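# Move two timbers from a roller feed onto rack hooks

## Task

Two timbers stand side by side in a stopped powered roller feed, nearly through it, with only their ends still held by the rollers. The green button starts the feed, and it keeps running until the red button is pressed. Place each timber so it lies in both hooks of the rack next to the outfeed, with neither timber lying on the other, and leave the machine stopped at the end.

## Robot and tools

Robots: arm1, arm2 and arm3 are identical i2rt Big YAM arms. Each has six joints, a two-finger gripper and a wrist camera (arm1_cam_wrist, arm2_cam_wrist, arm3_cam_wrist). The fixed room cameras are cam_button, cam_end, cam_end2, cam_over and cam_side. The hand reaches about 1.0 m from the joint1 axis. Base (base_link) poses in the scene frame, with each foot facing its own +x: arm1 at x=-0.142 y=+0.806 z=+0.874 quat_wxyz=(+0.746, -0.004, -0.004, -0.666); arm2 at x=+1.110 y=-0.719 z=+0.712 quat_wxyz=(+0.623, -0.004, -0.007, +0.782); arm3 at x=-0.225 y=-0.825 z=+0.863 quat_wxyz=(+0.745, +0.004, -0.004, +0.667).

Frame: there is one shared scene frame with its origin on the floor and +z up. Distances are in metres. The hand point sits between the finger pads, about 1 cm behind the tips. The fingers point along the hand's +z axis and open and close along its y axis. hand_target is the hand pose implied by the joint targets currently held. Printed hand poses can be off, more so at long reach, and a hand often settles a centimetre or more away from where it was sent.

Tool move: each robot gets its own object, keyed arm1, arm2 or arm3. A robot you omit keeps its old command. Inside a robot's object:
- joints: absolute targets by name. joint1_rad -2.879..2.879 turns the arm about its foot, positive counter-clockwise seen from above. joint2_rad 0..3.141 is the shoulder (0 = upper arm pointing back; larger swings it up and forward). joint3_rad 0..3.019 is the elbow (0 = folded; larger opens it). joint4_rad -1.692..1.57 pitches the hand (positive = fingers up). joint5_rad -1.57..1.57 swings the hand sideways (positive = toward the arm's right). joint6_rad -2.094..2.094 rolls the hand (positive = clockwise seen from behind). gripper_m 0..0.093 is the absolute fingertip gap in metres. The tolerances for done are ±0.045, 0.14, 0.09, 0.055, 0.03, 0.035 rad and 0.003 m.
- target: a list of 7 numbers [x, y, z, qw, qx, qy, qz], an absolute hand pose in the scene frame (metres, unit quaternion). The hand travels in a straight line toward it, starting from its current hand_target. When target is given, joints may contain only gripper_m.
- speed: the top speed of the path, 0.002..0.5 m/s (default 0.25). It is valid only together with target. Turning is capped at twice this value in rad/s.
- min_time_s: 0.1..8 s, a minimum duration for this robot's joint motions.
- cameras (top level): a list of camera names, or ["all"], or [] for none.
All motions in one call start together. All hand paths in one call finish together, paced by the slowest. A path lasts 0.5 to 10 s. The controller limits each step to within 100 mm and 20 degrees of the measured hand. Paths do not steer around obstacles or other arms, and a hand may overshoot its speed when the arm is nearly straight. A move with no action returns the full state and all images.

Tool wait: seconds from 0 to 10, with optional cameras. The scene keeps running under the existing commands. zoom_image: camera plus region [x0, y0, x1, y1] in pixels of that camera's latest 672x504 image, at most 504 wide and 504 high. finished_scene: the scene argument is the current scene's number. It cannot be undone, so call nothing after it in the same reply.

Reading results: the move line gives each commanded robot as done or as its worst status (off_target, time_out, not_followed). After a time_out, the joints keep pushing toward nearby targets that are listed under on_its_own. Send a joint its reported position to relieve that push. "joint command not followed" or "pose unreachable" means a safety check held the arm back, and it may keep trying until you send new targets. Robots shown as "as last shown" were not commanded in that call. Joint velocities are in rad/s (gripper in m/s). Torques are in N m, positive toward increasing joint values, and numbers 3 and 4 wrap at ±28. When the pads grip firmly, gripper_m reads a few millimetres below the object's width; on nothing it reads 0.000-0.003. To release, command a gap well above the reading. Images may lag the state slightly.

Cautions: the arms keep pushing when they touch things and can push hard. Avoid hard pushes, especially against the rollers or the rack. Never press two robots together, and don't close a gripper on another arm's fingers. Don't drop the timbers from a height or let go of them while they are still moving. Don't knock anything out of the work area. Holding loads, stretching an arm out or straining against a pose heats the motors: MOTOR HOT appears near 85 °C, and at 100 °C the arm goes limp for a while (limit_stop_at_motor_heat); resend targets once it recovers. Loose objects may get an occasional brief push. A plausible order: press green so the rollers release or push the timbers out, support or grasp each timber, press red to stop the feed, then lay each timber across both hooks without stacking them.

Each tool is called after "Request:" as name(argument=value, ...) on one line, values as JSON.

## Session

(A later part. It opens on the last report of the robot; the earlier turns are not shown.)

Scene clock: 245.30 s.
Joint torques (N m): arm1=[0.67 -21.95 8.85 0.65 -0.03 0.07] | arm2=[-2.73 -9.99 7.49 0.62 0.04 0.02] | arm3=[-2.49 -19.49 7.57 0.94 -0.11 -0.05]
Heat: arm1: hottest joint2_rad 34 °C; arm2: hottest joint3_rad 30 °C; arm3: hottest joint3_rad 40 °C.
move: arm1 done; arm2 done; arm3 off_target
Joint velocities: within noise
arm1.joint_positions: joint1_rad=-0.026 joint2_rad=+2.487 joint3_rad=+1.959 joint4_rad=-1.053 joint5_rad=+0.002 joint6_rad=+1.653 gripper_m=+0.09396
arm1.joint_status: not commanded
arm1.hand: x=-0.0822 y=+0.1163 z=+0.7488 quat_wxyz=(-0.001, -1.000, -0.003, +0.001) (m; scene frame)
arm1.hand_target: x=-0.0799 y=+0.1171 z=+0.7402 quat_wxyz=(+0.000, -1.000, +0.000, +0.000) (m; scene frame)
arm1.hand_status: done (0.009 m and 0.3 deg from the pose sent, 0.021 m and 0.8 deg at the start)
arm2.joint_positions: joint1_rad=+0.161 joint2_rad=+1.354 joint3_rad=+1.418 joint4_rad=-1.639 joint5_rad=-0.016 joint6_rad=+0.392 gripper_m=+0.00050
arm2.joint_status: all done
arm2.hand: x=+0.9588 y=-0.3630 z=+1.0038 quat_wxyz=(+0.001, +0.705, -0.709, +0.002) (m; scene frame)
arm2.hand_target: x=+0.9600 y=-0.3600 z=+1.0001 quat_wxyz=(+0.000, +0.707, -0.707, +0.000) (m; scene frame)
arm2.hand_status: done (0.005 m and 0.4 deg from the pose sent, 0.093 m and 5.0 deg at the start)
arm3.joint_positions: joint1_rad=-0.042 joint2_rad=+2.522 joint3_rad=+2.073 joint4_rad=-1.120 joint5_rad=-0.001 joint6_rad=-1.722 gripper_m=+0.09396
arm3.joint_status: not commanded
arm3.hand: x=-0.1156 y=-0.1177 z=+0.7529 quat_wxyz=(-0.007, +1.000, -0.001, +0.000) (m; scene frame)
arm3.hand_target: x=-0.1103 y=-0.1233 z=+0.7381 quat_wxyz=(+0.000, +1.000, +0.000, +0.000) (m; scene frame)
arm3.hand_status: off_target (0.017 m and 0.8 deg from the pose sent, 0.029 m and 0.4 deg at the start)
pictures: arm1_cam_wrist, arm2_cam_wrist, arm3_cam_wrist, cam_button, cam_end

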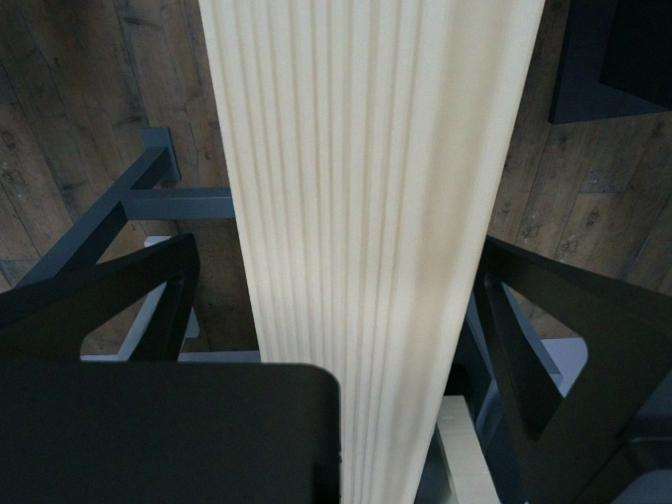

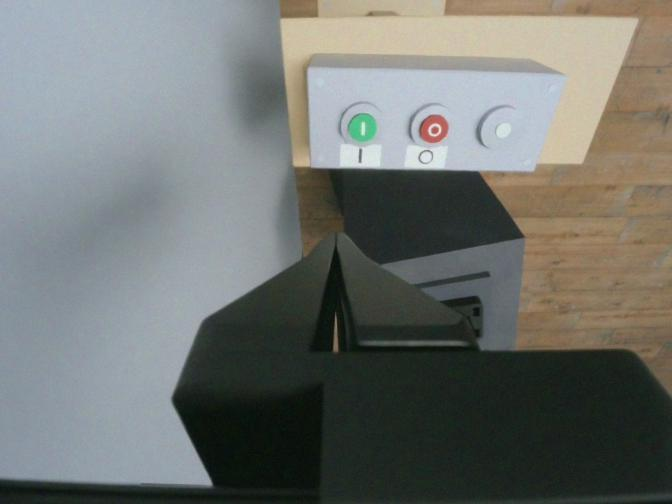

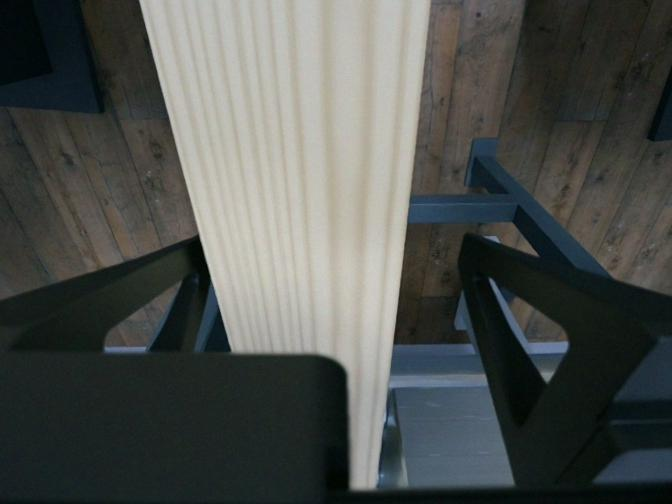

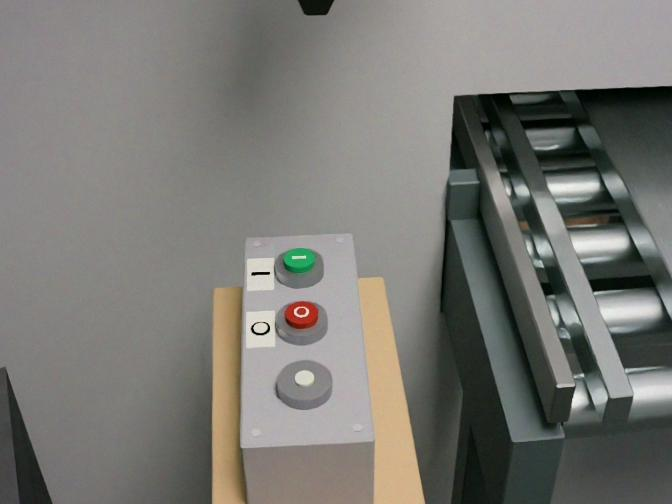

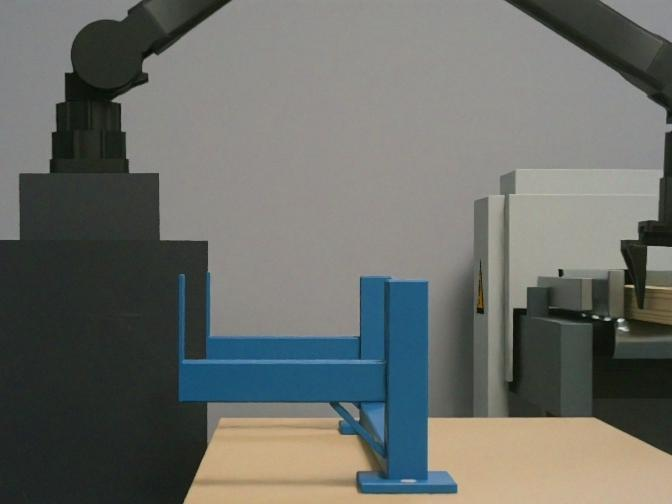

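Request:
move(arm1={"target":[-0.08,0.127,0.735,0,1,0,0],"speed":0.1}, arm3={"target":[-0.105,-0.136,0.733,0,1,0,0],"speed":0.1}, arm2={"target":[0.978,-0.36,0.88,0,0.7071,-0.7071,0],"joints":{"gripper_m":0}}, cameras=["arm1_cam_wrist","arm2_cam_wrist","arm3_cam_wrist","cam_button"])

Scene clock: 260.97 s.
Joint torques (N m): arm1=[0.67 -23 8.39 0.54 -0.04 0.07] | arm2=[-3.19 -9.58 7.04 0.62 0.04 0.01] | arm3=[-2.43 -21.13 7.19 0.88 -0.1 -0.07]
Heat: arm1: hottest joint2_rad 35 °C; arm2: hottest joint3_rad 29 °C; arm3: hottest joint3_rad 38 °C.
move: arm1 done; arm2 done; arm3 done
Joint velocities: within noise
arm1.joint_positions: joint1_rad=-0.026 joint2_rad=+2.487 joint3_rad=+1.910 joint4_rad=-1.019 joint5_rad=+0.002 joint6_rad=+1.654 gripper_m=+0.09396
arm1.joint_status: not commanded
arm1.hand: x=-0.0834 y=+0.1299 z=+0.7326 quat_wxyz=(+0.007, -1.000, -0.002, +0.001) (m; scene frame)
arm1.hand_target: x=-0.0799 y=+0.1271 z=+0.7350 quat_wxyz=(+0.000, -1.000, +0.000, +0.000) (m; scene frame)
arm1.hand_status: done (0.005 m and 0.8 deg from the pose sent, 0.017 m and 0.3 deg at the start)
arm2.joint_positions: joint1_rad=+0.127 joint2_rad=+1.366 joint3_rad=+1.119 joint4_rad=-1.321 joint5_rad=-0.016 joint6_rad=+0.354 gripper_m=+0.00050
arm2.joint_status: all done
arm2.hand: x=+0.9740 y=-0.3620 z=+0.8858 quat_wxyz=(+0.000, +0.707, -0.708, -0.001) (m; scene frame)
arm2.hand_target: x=+0.9780 y=-0.3600 z=+0.8801 quat_wxyz=(+0.000, +0.707, -0.707, +0.000) (m; scene frame)
arm2.hand_status: done (0.007 m and 0.1 deg from the pose sent, 0.125 m and 0.4 deg at the start)
arm3.joint_positions: joint1_rad=-0.053 joint2_rad=+2.522 joint3_rad=+2.007 joint4_rad=-1.078 joint5_rad=-0.001 joint6_rad=-1.733 gripper_m=+0.09396
arm3.joint_status: not commanded
arm3.hand: x=-0.1112 y=-0.1361 z=+0.7303 quat_wxyz=(+0.005, +1.000, -0.001, -0.002) (m; scene frame)
arm3.hand_target: x=-0.1050 y=-0.1361 z=+0.7329 quat_wxyz=(+0.000, +1.000, +0.000, +0.000) (m; scene frame)
arm3.hand_status: done (0.007 m and 0.6 deg from the pose sent, 0.029 m and 0.8 deg at the start)
pictures: arm1_cam_wrist, arm2_cam_wrist, arm3_cam_wrist, cam_button

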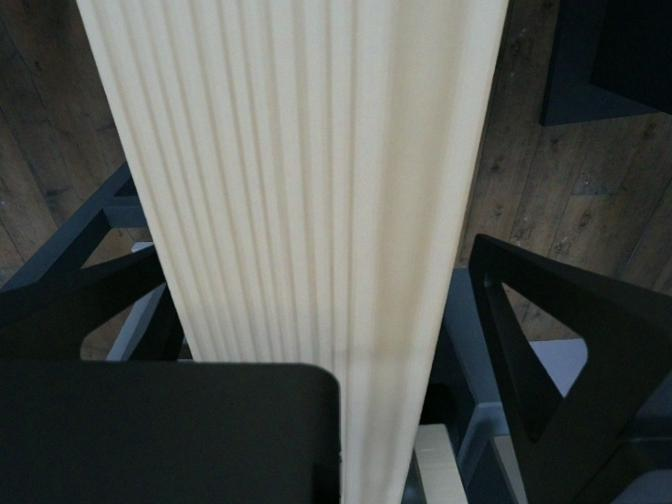

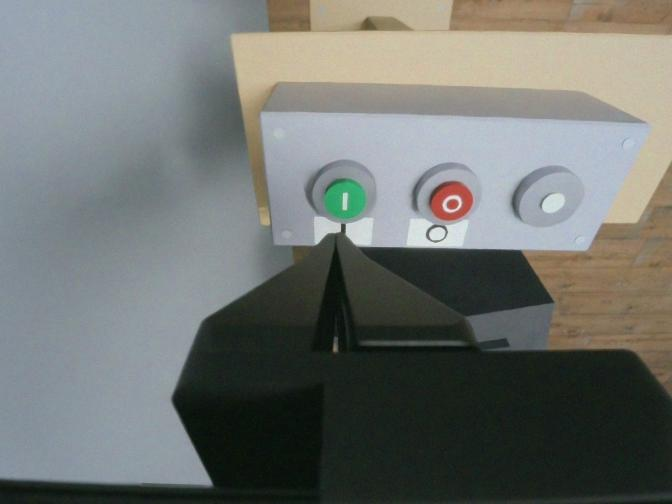

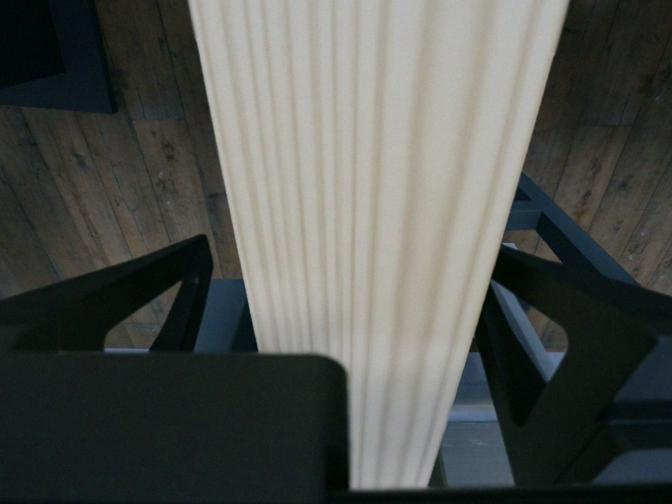

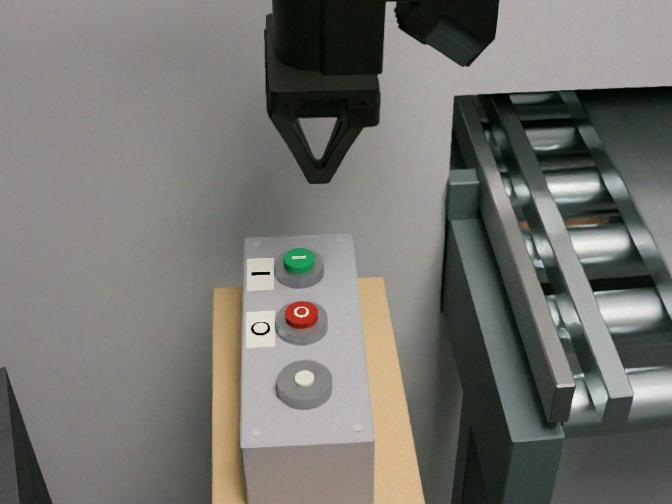

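Request:
move(arm1={"target":[-0.08,0.120,0.737,0,1,0,0],"speed":0.1}, arm3={"target":[-0.105,-0.129,0.735,0,1,0,0],"speed":0.1}, arm2={"target":[0.981,-0.355,0.84,0,0.7071,-0.7071,0],"joints":{"gripper_m":0}}, cameras=["arm1_cam_wrist","arm2_cam_wrist","arm3_cam_wrist","cam_button"])

Scene clock: 271.97 s.
Joint torques (N m): arm1=[0.62 -21.89 11.45 -0.34 -0.03 0.07] | arm2=[-3.25 -9.93 6.86 0.64 0.04 0.01] | arm3=[-2.32 -19.96 9.83 0.21 -0.1 -0.04]
Heat: arm1: hottest joint2_rad 35 °C; arm2: hottest joint3_rad 29 °C; arm3: hottest joint3_rad 37 °C.
move: arm1 off_target; arm2 done; arm3 off_target
Joint velocities: within noise
arm1.joint_positions: joint1_rad=-0.026 joint2_rad=+2.487 joint3_rad=+1.910 joint4_rad=-1.019 joint5_rad=+0.002 joint6_rad=+1.654 gripper_m=+0.09396
arm1.joint_status: not commanded
arm1.hand: x=-0.0834 y=+0.1299 z=+0.7326 quat_wxyz=(+0.007, -1.000, -0.002, +0.001) (m; scene frame)
arm1.hand_target: x=-0.0799 y=+0.1203 z=+0.7372 quat_wxyz=(+0.000, -1.000, +0.000, +0.000) (m; scene frame)
arm1.hand_status: off_target (0.011 m and 0.8 deg from the pose sent, 0.011 m and 0.8 deg at the start)
arm2.joint_positions: joint1_rad=+0.118 joint2_rad=+1.411 joint3_rad=+1.050 joint4_rad=-1.211 joint5_rad=-0.016 joint6_rad=+0.343 gripper_m=+0.00050
arm2.joint_status: all done
arm2.hand: x=+0.9768 y=-0.3571 z=+0.8446 quat_wxyz=(+0.000, +0.707, -0.707, +0.000) (m; scene frame)
arm2.hand_target: x=+0.9810 y=-0.3552 z=+0.8400 quat_wxyz=(+0.000, +0.707, -0.707, +0.000) (m; scene frame)
arm2.hand_status: done (0.007 m and 0.1 deg from the pose sent, 0.047 m and 0.1 deg at the start)
arm3.joint_positions: joint1_rad=-0.053 joint2_rad=+2.522 joint3_rad=+2.007 joint4_rad=-1.081 joint5_rad=-0.001 joint6_rad=-1.733 gripper_m=+0.09396
arm3.joint_status: not commanded
arm3.hand: x=-0.1113 y=-0.1367 z=+0.7303 quat_wxyz=(+0.006, +1.000, -0.001, -0.002) (m; scene frame)
arm3.hand_target: x=-0.1050 y=-0.1293 z=+0.7350 quat_wxyz=(+0.000, +1.000, +0.000, +0.000) (m; scene frame)
arm3.hand_status: off_target (0.011 m and 0.7 deg from the pose sent, 0.010 m and 0.6 deg at the start)
pictures: arm1_cam_wrist, arm2_cam_wrist, arm3_cam_wrist, cam_button

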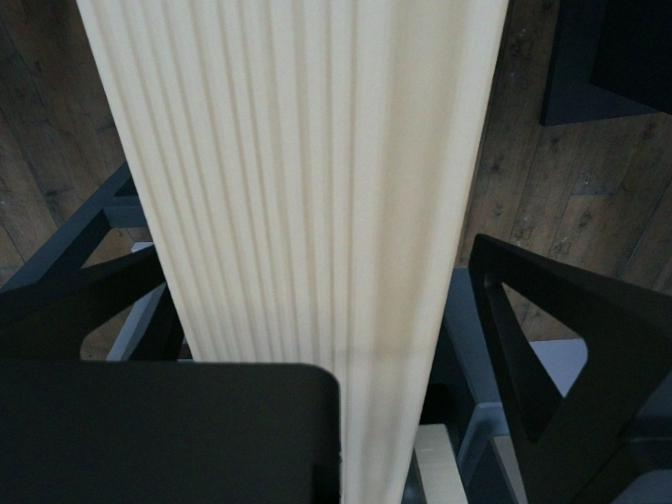

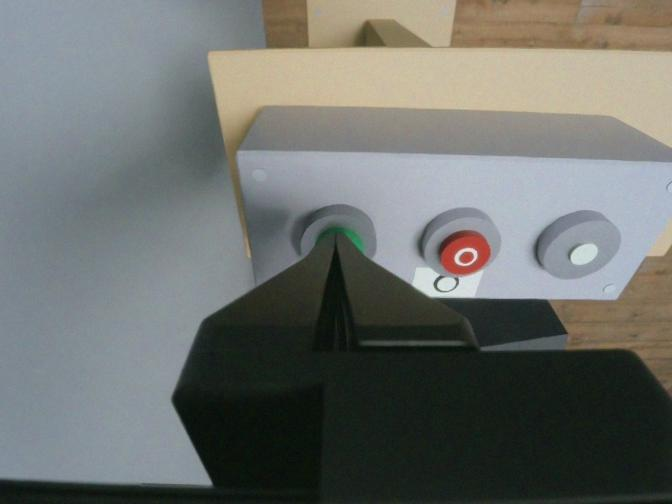

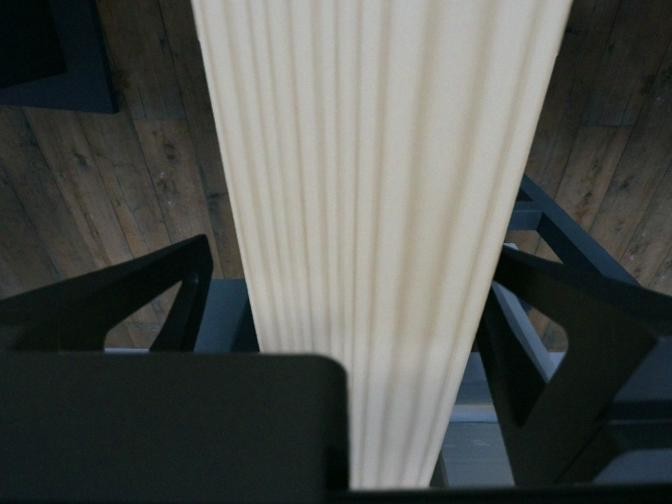

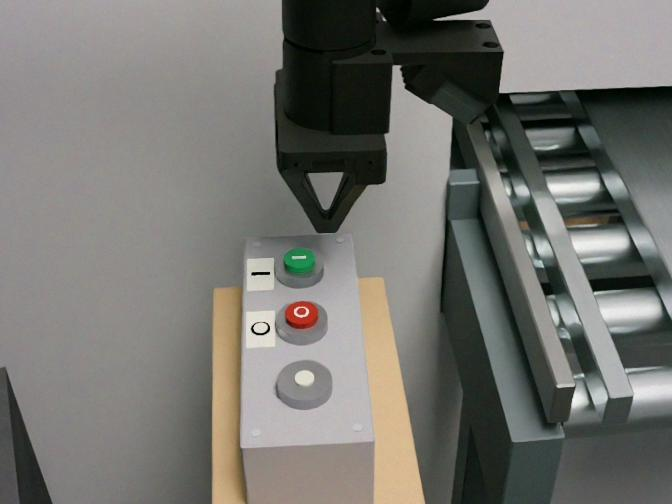

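Request:
move(arm1={"target":[-0.08,0.113,0.737,0,1,0,0],"speed":0.1}, arm3={"target":[-0.105,-0.121,0.735,0,1,0,0],"speed":0.1}, arm2={"target":[0.982,-0.377,0.835,0,0.7071,-0.7071,0],"joints":{"gripper_m":0}}, cameras=["arm1_cam_wrist","arm2_cam_wrist","arm3_cam_wrist","cam_button"])

Request:
zoom_image(camera="cam_button", region=[200, 100, 460, 440])

Scene clock: 297.23 s.
Joint torques (N m): arm1=[0.44 -20.72 12.21 -0.24 -0.03 0.05] | arm2=[-1.9 -10.64 6.53 0.59 0.03 0.19] | arm3=[-2.26 -18.55 11.23 0.16 -0.1 -0.02]
Heat: arm1: hottest joint2_rad 36 °C; arm2: hottest joint3_rad 29 °C; arm3: hottest joint3_rad 38 °C.
move: arm1 done; arm2 done; arm3 off_target
Joint velocities: within noise
arm1.joint_positions: joint1_rad=-0.026 joint2_rad=+2.487 joint3_rad=+1.940 joint4_rad=-1.038 joint5_rad=+0.002 joint6_rad=+1.654 gripper_m=+0.09396
arm1.joint_status: not commanded
arm1.hand: x=-0.0826 y=+0.1207 z=+0.7426 quat_wxyz=(+0.001, -1.000, -0.002, +0.001) (m; scene frame)
arm1.hand_target: x=-0.0799 y=+0.1133 z=+0.7372 quat_wxyz=(-0.001, -1.000, +0.000, +0.000) (m; scene frame)
arm1.hand_status: done (0.010 m and 0.3 deg from the pose sent, 0.018 m and 0.8 deg at the start)
arm2.joint_positions: joint1_rad=+0.118 joint2_rad=+1.380 joint3_rad=+0.990 joint4_rad=-1.197 joint5_rad=-0.016 joint6_rad=+0.343 gripper_m=+0.00050
arm2.joint_status: all done
arm2.hand: x=+0.9836 y=-0.3757 z=+0.8345 quat_wxyz=(+0.003, +0.707, -0.707, +0.007) (m; scene frame)
arm2.hand_target: x=+0.9820 y=-0.3770 z=+0.8350 quat_wxyz=(+0.000, +0.707, -0.707, +0.000) (m; scene frame)
arm2.hand_status: done (0.002 m and 0.9 deg from the pose sent, 0.023 m and 0.0 deg at the start)
arm3.joint_positions: joint1_rad=-0.053 joint2_rad=+2.522 joint3_rad=+2.034 joint4_rad=-1.102 joint5_rad=-0.001 joint6_rad=-1.733 gripper_m=+0.09396
arm3.joint_status: not commanded
arm3.hand: x=-0.1103 y=-0.1307 z=+0.7393 quat_wxyz=(+0.003, +1.000, -0.001, -0.002) (m; scene frame)
arm3.hand_target: x=-0.1050 y=-0.1215 z=+0.7352 quat_wxyz=(-0.001, +1.000, +0.000, +0.000) (m; scene frame)
arm3.hand_status: off_target (0.012 m and 0.4 deg from the pose sent, 0.017 m and 0.7 deg at the start)
pictures: arm1_cam_wrist, arm2_cam_wrist, arm3_cam_wrist, cam_button

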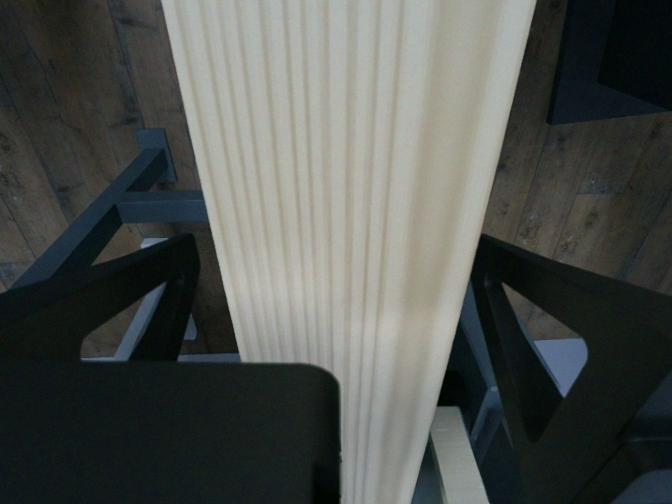

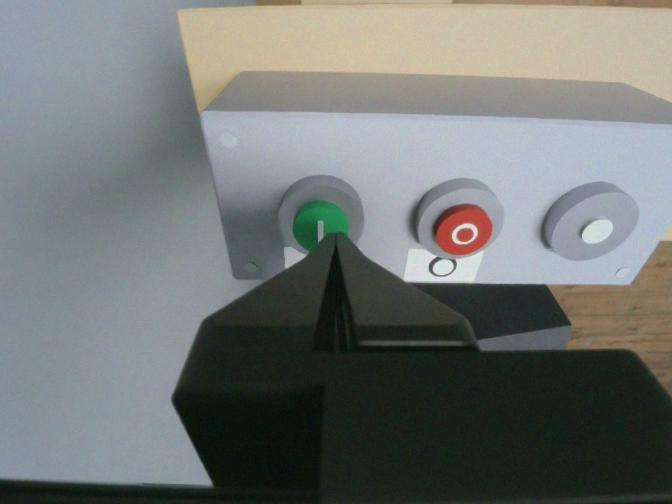

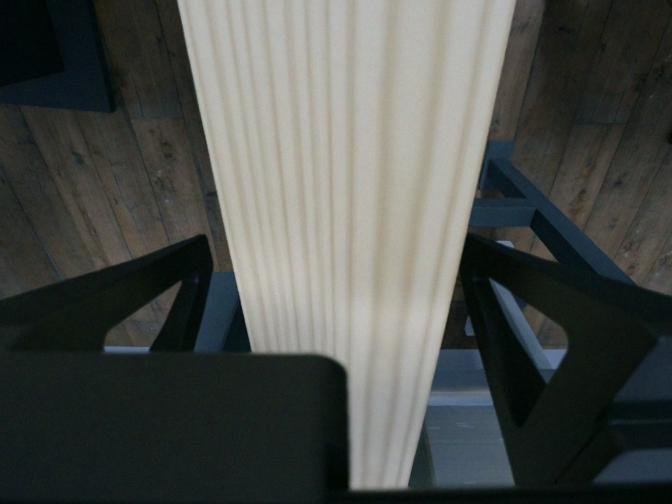

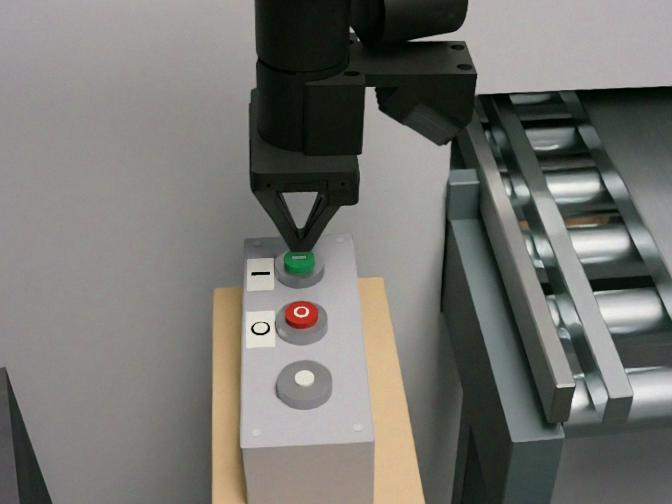

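Scaled by 1.482 from the camera's 672x504 image, which has a finer 960x720 frame.

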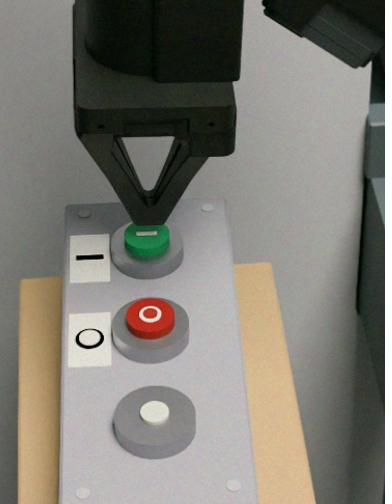

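Request:
move(arm1={"joints":{"gripper_m":0.045}}, arm3={"joints":{"gripper_m":0.045}}, arm2={"target":[0.978,-0.378,0.825,0,0.7071,-0.7071,0],"joints":{"gripper_m":0},"speed":0.05}, cameras=["arm1_cam_wrist","arm2_cam_wrist","arm3_cam_wrist","cam_button"])

Request:
zoom_image(camera="cam_button", region=[200, 100, 460, 440])

Scene clock: 315.63 s.
Joint torques (N m): arm1=[0.56 -21.01 12.11 -0.03 -0.07 0.08] | arm2=[-1.55 -9.64 6.5 0.64 0.03 0.25] | arm3=[-2.14 -18.67 10.95 0.16 -0.11 -0.01]
Heat: arm1: hottest joint2_rad 35 °C; arm2: hottest joint3_rad 29 °C; arm3: hottest joint3_rad 37 °C.
move: arm1 off_target; arm2 done; arm3 off_target
Joint velocities: within noise
arm1.joint_positions: joint1_rad=-0.026 joint2_rad=+2.487 joint3_rad=+1.940 joint4_rad=-1.044 joint5_rad=+0.003 joint6_rad=+1.651 gripper_m=+0.06221
arm1.joint_status: gripper_m off_target (ended at +0.06224, target +0.04500)
arm1.hand: x=-0.0829 y=+0.1222 z=+0.7426 quat_wxyz=(+0.004, -1.000, -0.003, +0.002) (m; scene frame)
arm1.hand_target: x=-0.0799 y=+0.1133 z=+0.7373 quat_wxyz=(-0.001, -1.000, +0.000, +0.000) (m; scene frame)
arm1.hand_status: not commanded
arm2.joint_positions: joint1_rad=+0.124 joint2_rad=+1.380 joint3_rad=+0.974 joint4_rad=-1.168 joint5_rad=-0.016 joint6_rad=+0.348 gripper_m=+0.00050
arm2.joint_status: all done
arm2.hand: x=+0.9815 y=-0.3758 z=+0.8287 quat_wxyz=(+0.001, +0.707, -0.707, +0.001) (m; scene frame)
arm2.hand_target: x=+0.9780 y=-0.3780 z=+0.8251 quat_wxyz=(+0.000, +0.707, -0.707, +0.000) (m; scene frame)
arm2.hand_status: done (0.006 m and 0.2 deg from the pose sent, 0.011 m and 0.9 deg at the start)
arm3.joint_positions: joint1_rad=-0.053 joint2_rad=+2.524 joint3_rad=+2.038 joint4_rad=-1.101 joint5_rad=+0.000 joint6_rad=-1.734 gripper_m=+0.06377
arm3.joint_status: gripper_m off_target (ended at +0.06380, target +0.04500)
arm3.hand: x=-0.1100 y=-0.1292 z=+0.7392 quat_wxyz=(+0.002, +1.000, +0.000, -0.001) (m; scene frame)
arm3.hand_target: x=-0.1050 y=-0.1215 z=+0.7351 quat_wxyz=(-0.001, +1.000, +0.000, +0.000) (m; scene frame)
arm3.hand_status: not commanded
pictures: arm1_cam_wrist, arm2_cam_wrist, arm3_cam_wrist, cam_button

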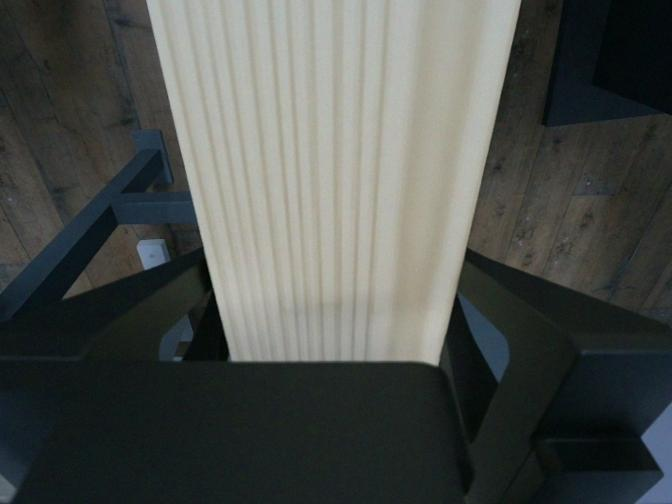

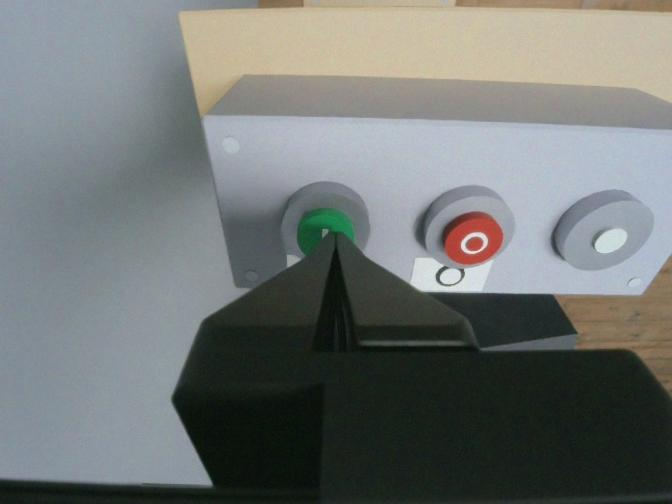

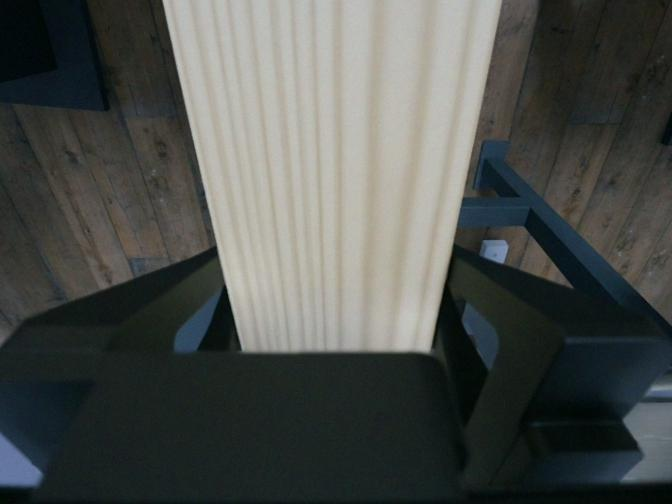

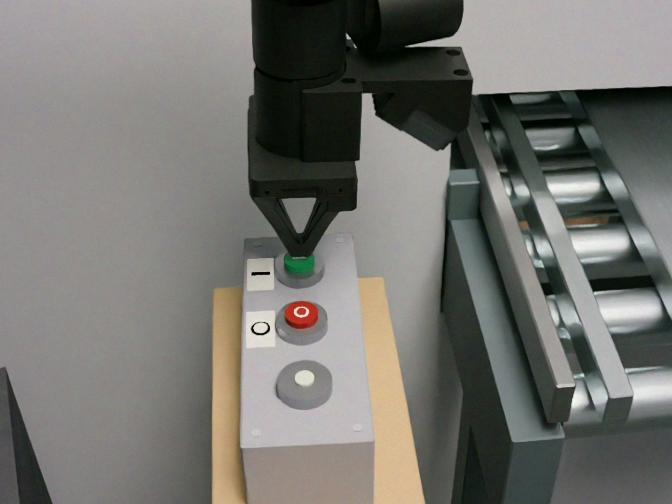

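Scaled by 1.482 from the camera's 672x504 image, which has a finer 960x720 frame.

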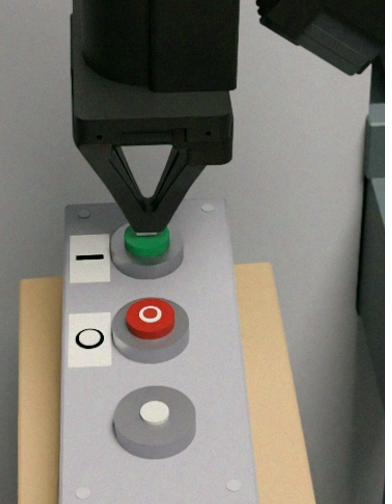

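Request:
move(arm2={"target":[0.975,-0.38,0.812,0,0.7071,-0.7071,0],"joints":{"gripper_m":0},"speed":0.05}, cameras=["cam_button","cam_over","cam_side"])

Request:
move(arm2={"target":[1.028,-0.383,0.84,0,0.7071,-0.7071,0],"joints":{"gripper_m":0},"speed":0.15}, cameras=["cam_button","cam_over","cam_side","arm1_cam_wrist"])

Scene clock: 332.00 s.
Joint torques (N m): arm1=[0.56 -20.66 12.18 -0.02 -0.09 0.08] | arm2=[-1.49 -8.59 6.05 0.85 0.04 0.25] | arm3=[-2.2 -18.73 10.95 0.18 -0.11 0]
Heat: arm1: hottest joint2_rad 35 °C; arm2: hottest joint3_rad 29 °C; arm3: hottest joint3_rad 37 °C.
move: arm2 off_target
Joint velocities: within noise
arm1, arm3: as last shown
arm2.joint_positions: joint1_rad=+0.132 joint2_rad=+1.380 joint3_rad=+0.955 joint4_rad=-1.138 joint5_rad=-0.016 joint6_rad=+0.358 gripper_m=+0.00050
arm2.joint_status: all done
arm2.hand: x=+0.9785 y=-0.3768 z=+0.8221 quat_wxyz=(-0.002, +0.707, -0.707, -0.004) (m; scene frame)
arm2.hand_target: x=+0.9752 y=-0.3802 z=+0.8122 quat_wxyz=(+0.000, +0.707, -0.707, +0.000) (m; scene frame)
arm2.hand_status: off_target (0.011 m and 0.5 deg from the pose sent, 0.018 m and 0.2 deg at the start)
pictures: cam_button, cam_over, cam_side

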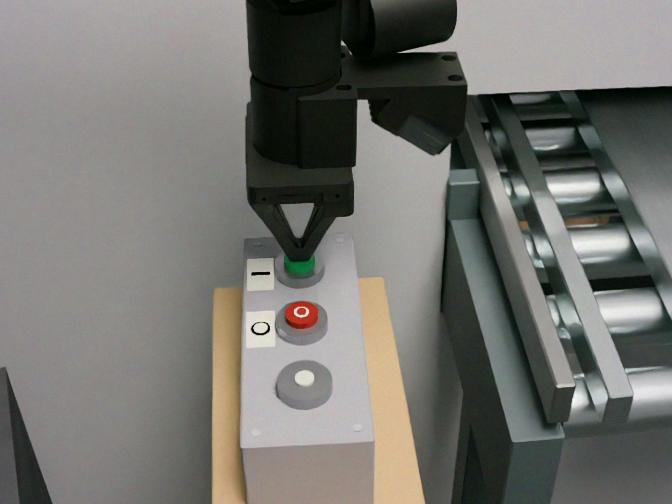

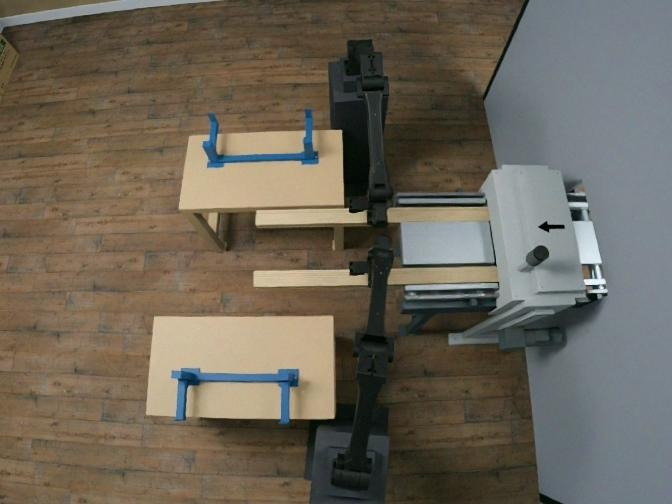

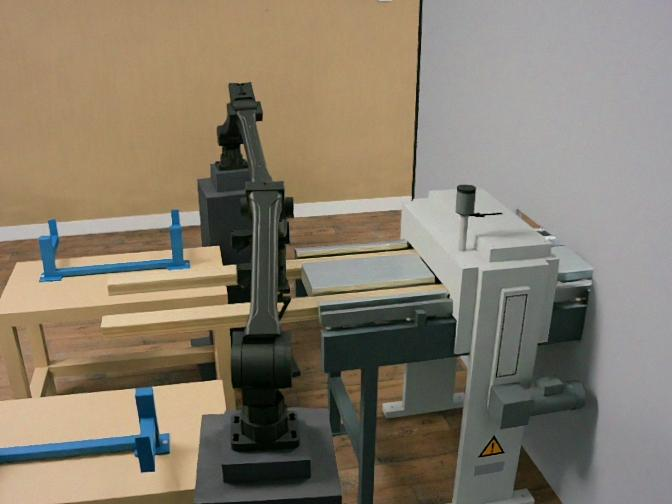

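Scene clock: 333.33 s.
Joint torques (N m): arm1=[0.62 -20.78 12.12 -0.03 -0.08 0.08] | arm2=[-2.9 -9.41 7.1 -0.21 0 0.01] | arm3=[-2.2 -18.73 10.95 0.18 -0.11 -0.01]
Heat: arm1: hottest joint2_rad 35 °C; arm2: hottest joint3_rad 29 °C; arm3: hottest joint3_rad 37 °C.
move: arm2 done
Joint velocities: within noise
arm1, arm3: as last shown
arm2.joint_positions: joint1_rad=+0.013 joint2_rad=+1.321 joint3_rad=+0.944 joint4_rad=-1.189 joint5_rad=-0.015 joint6_rad=+0.241 gripper_m=+0.00050
arm2.joint_status: all done
arm2.hand: x=+1.0239 y=-0.3797 z=+0.8385 quat_wxyz=(-0.002, +0.706, -0.708, -0.003) (m; scene frame)
arm2.hand_target: x=+1.0279 y=-0.3830 z=+0.8399 quat_wxyz=(+0.000, +0.707, -0.707, +0.000) (m; scene frame)
arm2.hand_status: done (0.005 m and 0.4 deg from the pose sent, 0.053 m and 0.5 deg at the start)
pictures: arm1_cam_wrist, cam_button, cam_over, cam_side

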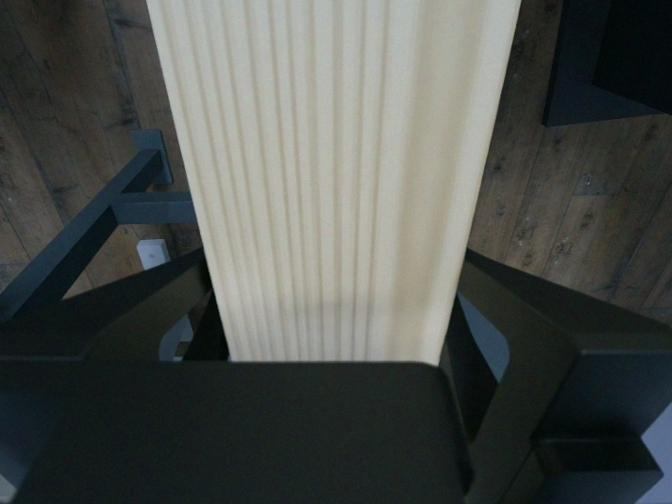

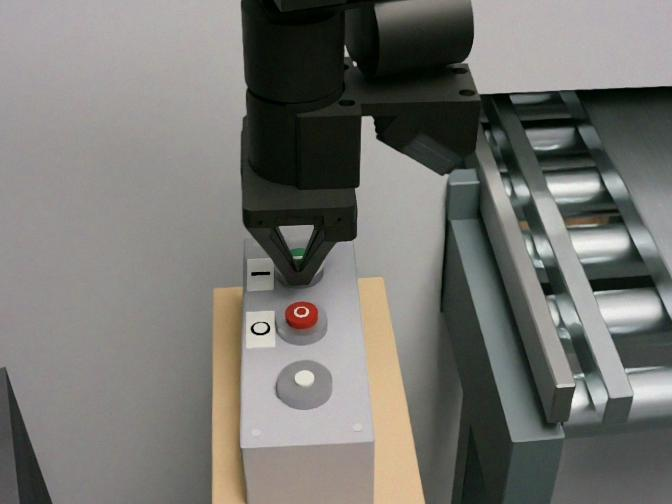

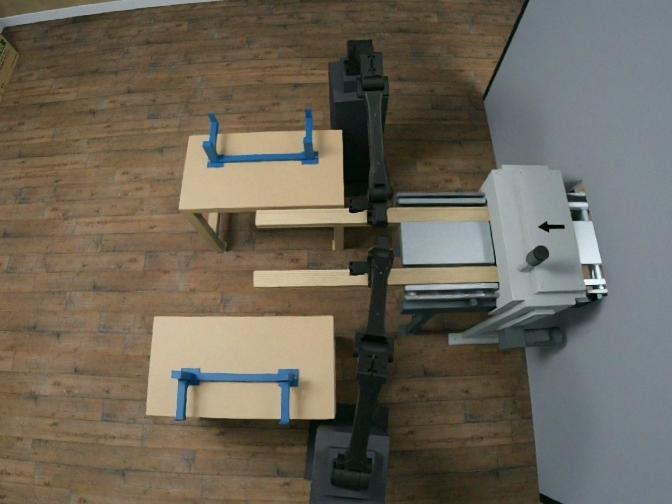

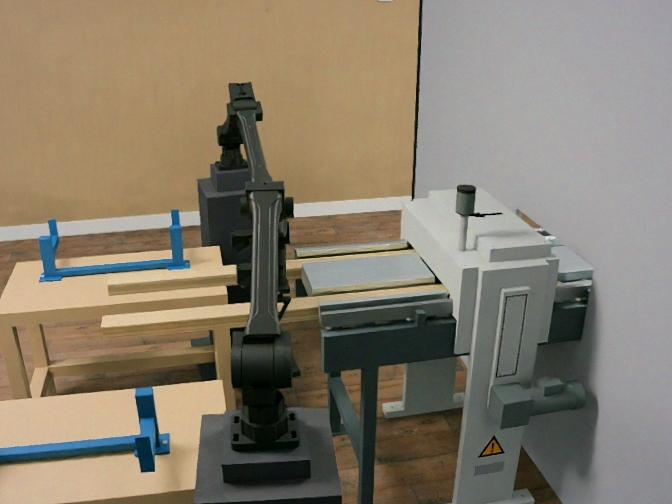

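Request:
move(arm2={"target":[0.975,-0.382,0.838,0,0.7071,-0.7071,0],"joints":{"gripper_m":0},"speed":0.15})

Request:
move(arm2={"target":[0.975,-0.382,0.788,0,0.7071,-0.7071,0],"joints":{"gripper_m":0},"speed":0.05}, cameras=["cam_button","cam_over","arm1_cam_wrist"])

Request:
move(arm2={"target":[0.975,-0.382,0.838,0,0.7071,-0.7071,0],"joints":{"gripper_m":0},"speed":0.15}, cameras=["cam_button","cam_over","arm1_cam_wrist"])

Scene clock: 352.57 s.
Joint torques (N m): arm1=[0.5 -20.6 12.22 -0.09 -0.08 0.08] | arm2=[-1.79 -8.41 9.73 0.02 0.03 0.27] | arm3=[-2.2 -18.67 10.96 0.17 -0.11 0]
Heat: arm1: hottest joint2_rad 35 °C; arm2: hottest joint3_rad 29 °C; arm3: hottest joint3_rad 37 °C.
move: arm2 off_target
Joint velocities: within noise
arm1, arm3: as last shown
arm2.joint_positions: joint1_rad=+0.138 joint2_rad=+1.348 joint3_rad=+0.944 joint4_rad=-1.189 joint5_rad=-0.016 joint6_rad=+0.359 gripper_m=+0.00050
arm2.joint_status: all done
arm2.hand: x=+0.9822 y=-0.3932 z=+0.8291 quat_wxyz=(+0.005, +0.709, -0.705, +0.010) (m; scene frame)
arm2.hand_target: x=+0.9750 y=-0.3824 z=+0.8381 quat_wxyz=(+0.000, +0.707, -0.707, +0.000) (m; scene frame)
arm2.hand_status: off_target (0.016 m and 1.3 deg from the pose sent, 0.049 m and 0.4 deg at the start)
pictures: none

Scene clock: 354.90 s.
Joint torques (N m): arm1=[5.71 -22.3 11.84 0.12 -0.89 0.61] | arm2=[-1.67 -6.07 4.66 1.83 0.06 0.25] | arm3=[-7.18 -20.13 10.84 0.31 0.68 -0.49]
Heat: arm1: hottest joint2_rad 35 °C; arm2: hottest joint3_rad 29 °C; arm3: hottest joint3_rad 37 °C.
move: arm2 off_target
Joint velocities: within noise
arm1.joint_positions: joint1_rad=-0.083 joint2_rad=+2.506 joint3_rad=+1.942 joint4_rad=-1.048 joint5_rad=+0.025 joint6_rad=+1.593 gripper_m=+0.06219
arm1.joint_status: not commanded
arm1.hand: x=-0.1258 y=+0.1252 z=+0.7304 quat_wxyz=(+0.014, -1.000, -0.004, +0.013) (m; scene frame)
arm1.hand_target: x=-0.0799 y=+0.1135 z=+0.7369 quat_wxyz=(+0.000, -1.000, +0.000, +0.000) (m; scene frame)
arm1.hand_status: not commanded
arm2.joint_positions: joint1_rad=+0.138 joint2_rad=+1.371 joint3_rad=+0.929 joint4_rad=-1.097 joint5_rad=-0.016 joint6_rad=+0.361 gripper_m=+0.00050
arm2.joint_status: all done
arm2.hand: x=+0.9765 y=-0.3777 z=+0.8163 quat_wxyz=(-0.006, +0.708, -0.706, -0.015) (m; scene frame)
arm2.hand_target: x=+0.9758 y=-0.3837 z=+0.7896 quat_wxyz=(+0.000, +0.707, -0.707, +0.000) (m; scene frame)
arm2.hand_status: off_target (0.029 m and 1.9 deg from the pose sent, 0.043 m and 1.3 deg at the start)
arm3.joint_positions: joint1_rad=+0.007 joint2_rad=+2.542 joint3_rad=+2.038 joint4_rad=-1.106 joint5_rad=-0.023 joint6_rad=-1.687 gripper_m=+0.06377
arm3.joint_status: not commanded
arm3.hand: x=-0.1561 y=-0.1291 z=+0.7270 quat_wxyz=(+0.012, +1.000, +0.006, -0.013) (m; scene frame)
arm3.hand_target: x=-0.1051 y=-0.1214 z=+0.7353 quat_wxyz=(-0.001, +1.000, +0.000, +0.000) (m; scene frame)
arm3.hand_status: not commanded
pictures: arm1_cam_wrist, cam_button, cam_over

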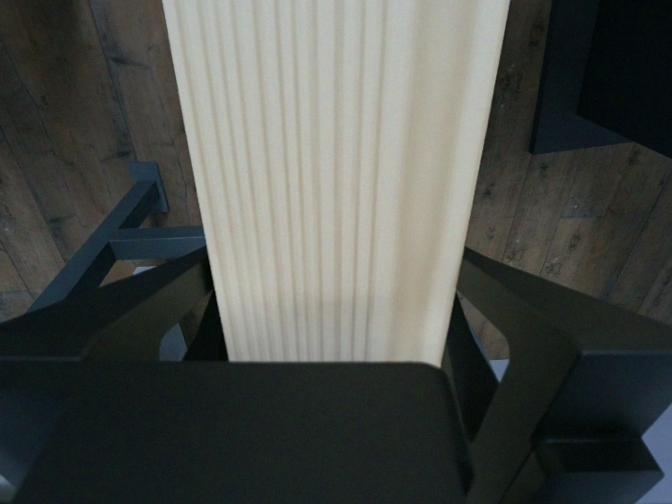

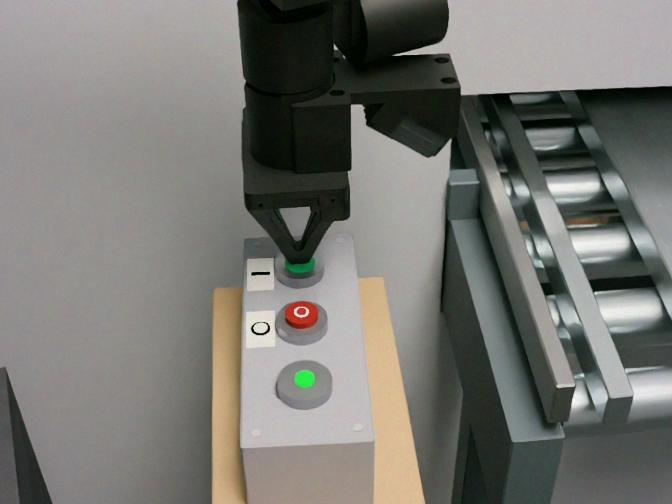

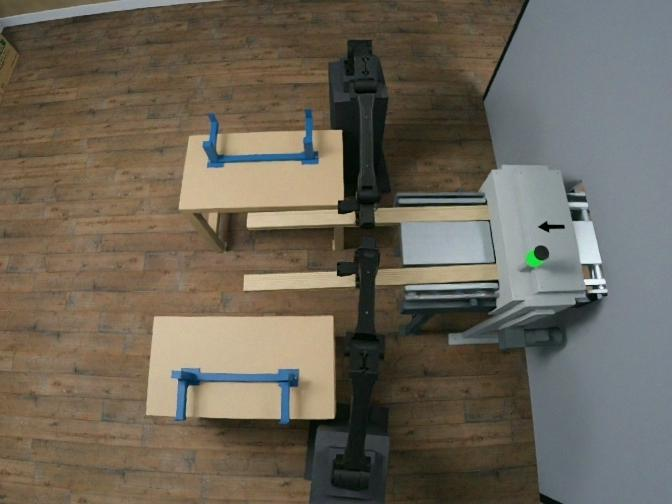

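Scene clock: 356.03 s.
Joint torques (N m): arm1=[5.95 -22.18 11.84 0.1 -0.88 0.62] | arm2=[-1.85 -9.35 10.24 -0.31 0.03 0.24] | arm3=[-7.18 -20.01 10.84 0.32 0.68 -0.49]
Heat: arm1: hottest joint2_rad 35 °C; arm2: hottest joint3_rad 29 °C; arm3: hottest joint3_rad 37 °C.
move: arm2 off_target
Joint velocities: within noise
arm1, arm3: as last shown
arm2.joint_positions: joint1_rad=+0.138 joint2_rad=+1.360 joint3_rad=+0.936 joint4_rad=-1.181 joint5_rad=-0.016 joint6_rad=+0.361 gripper_m=+0.00050
arm2.joint_status: all done
arm2.hand: x=+0.9828 y=-0.3945 z=+0.8224 quat_wxyz=(+0.007, +0.708, -0.706, +0.015) (m; scene frame)
arm2.hand_target: x=+0.9751 y=-0.3826 z=+0.8380 quat_wxyz=(+0.000, +0.707, -0.707, +0.000) (m; scene frame)
arm2.hand_status: off_target (0.021 m and 1.9 deg from the pose sent, 0.022 m and 1.9 deg at the start)
pictures: arm1_cam_wrist, cam_button, cam_over

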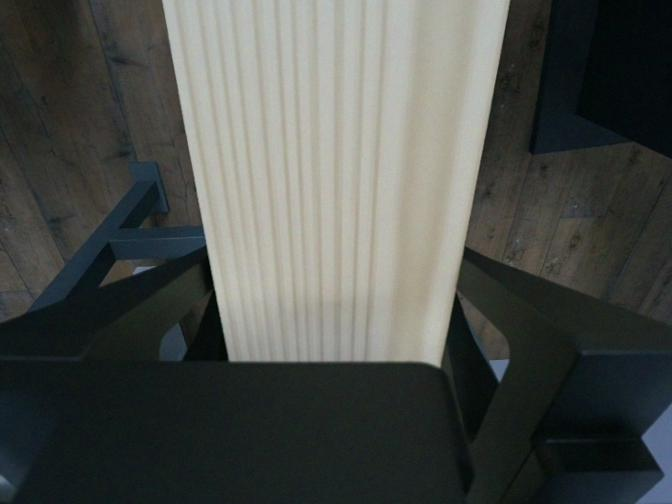

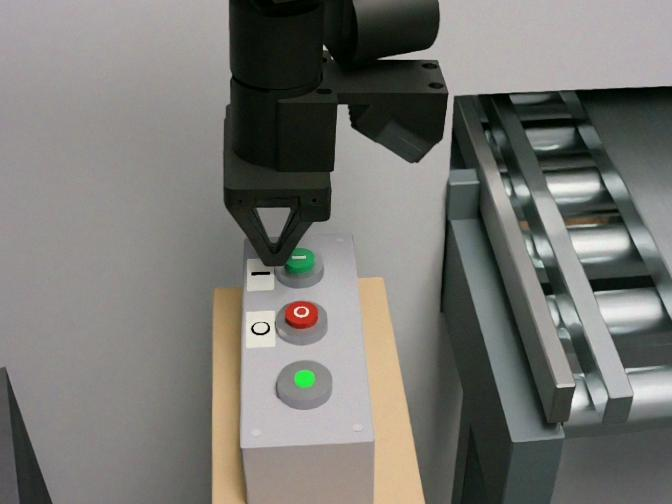

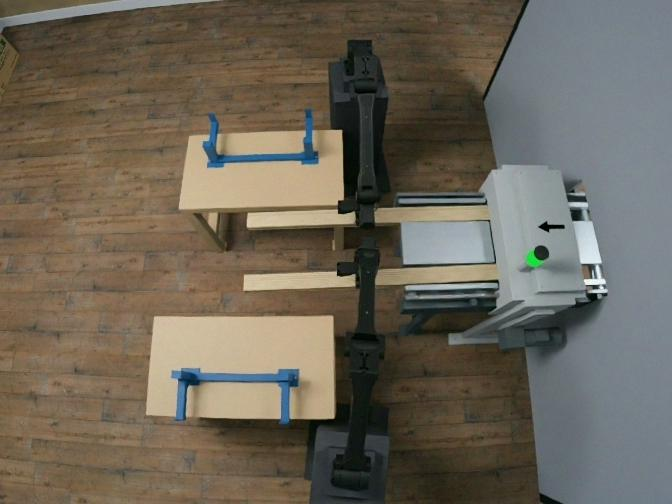

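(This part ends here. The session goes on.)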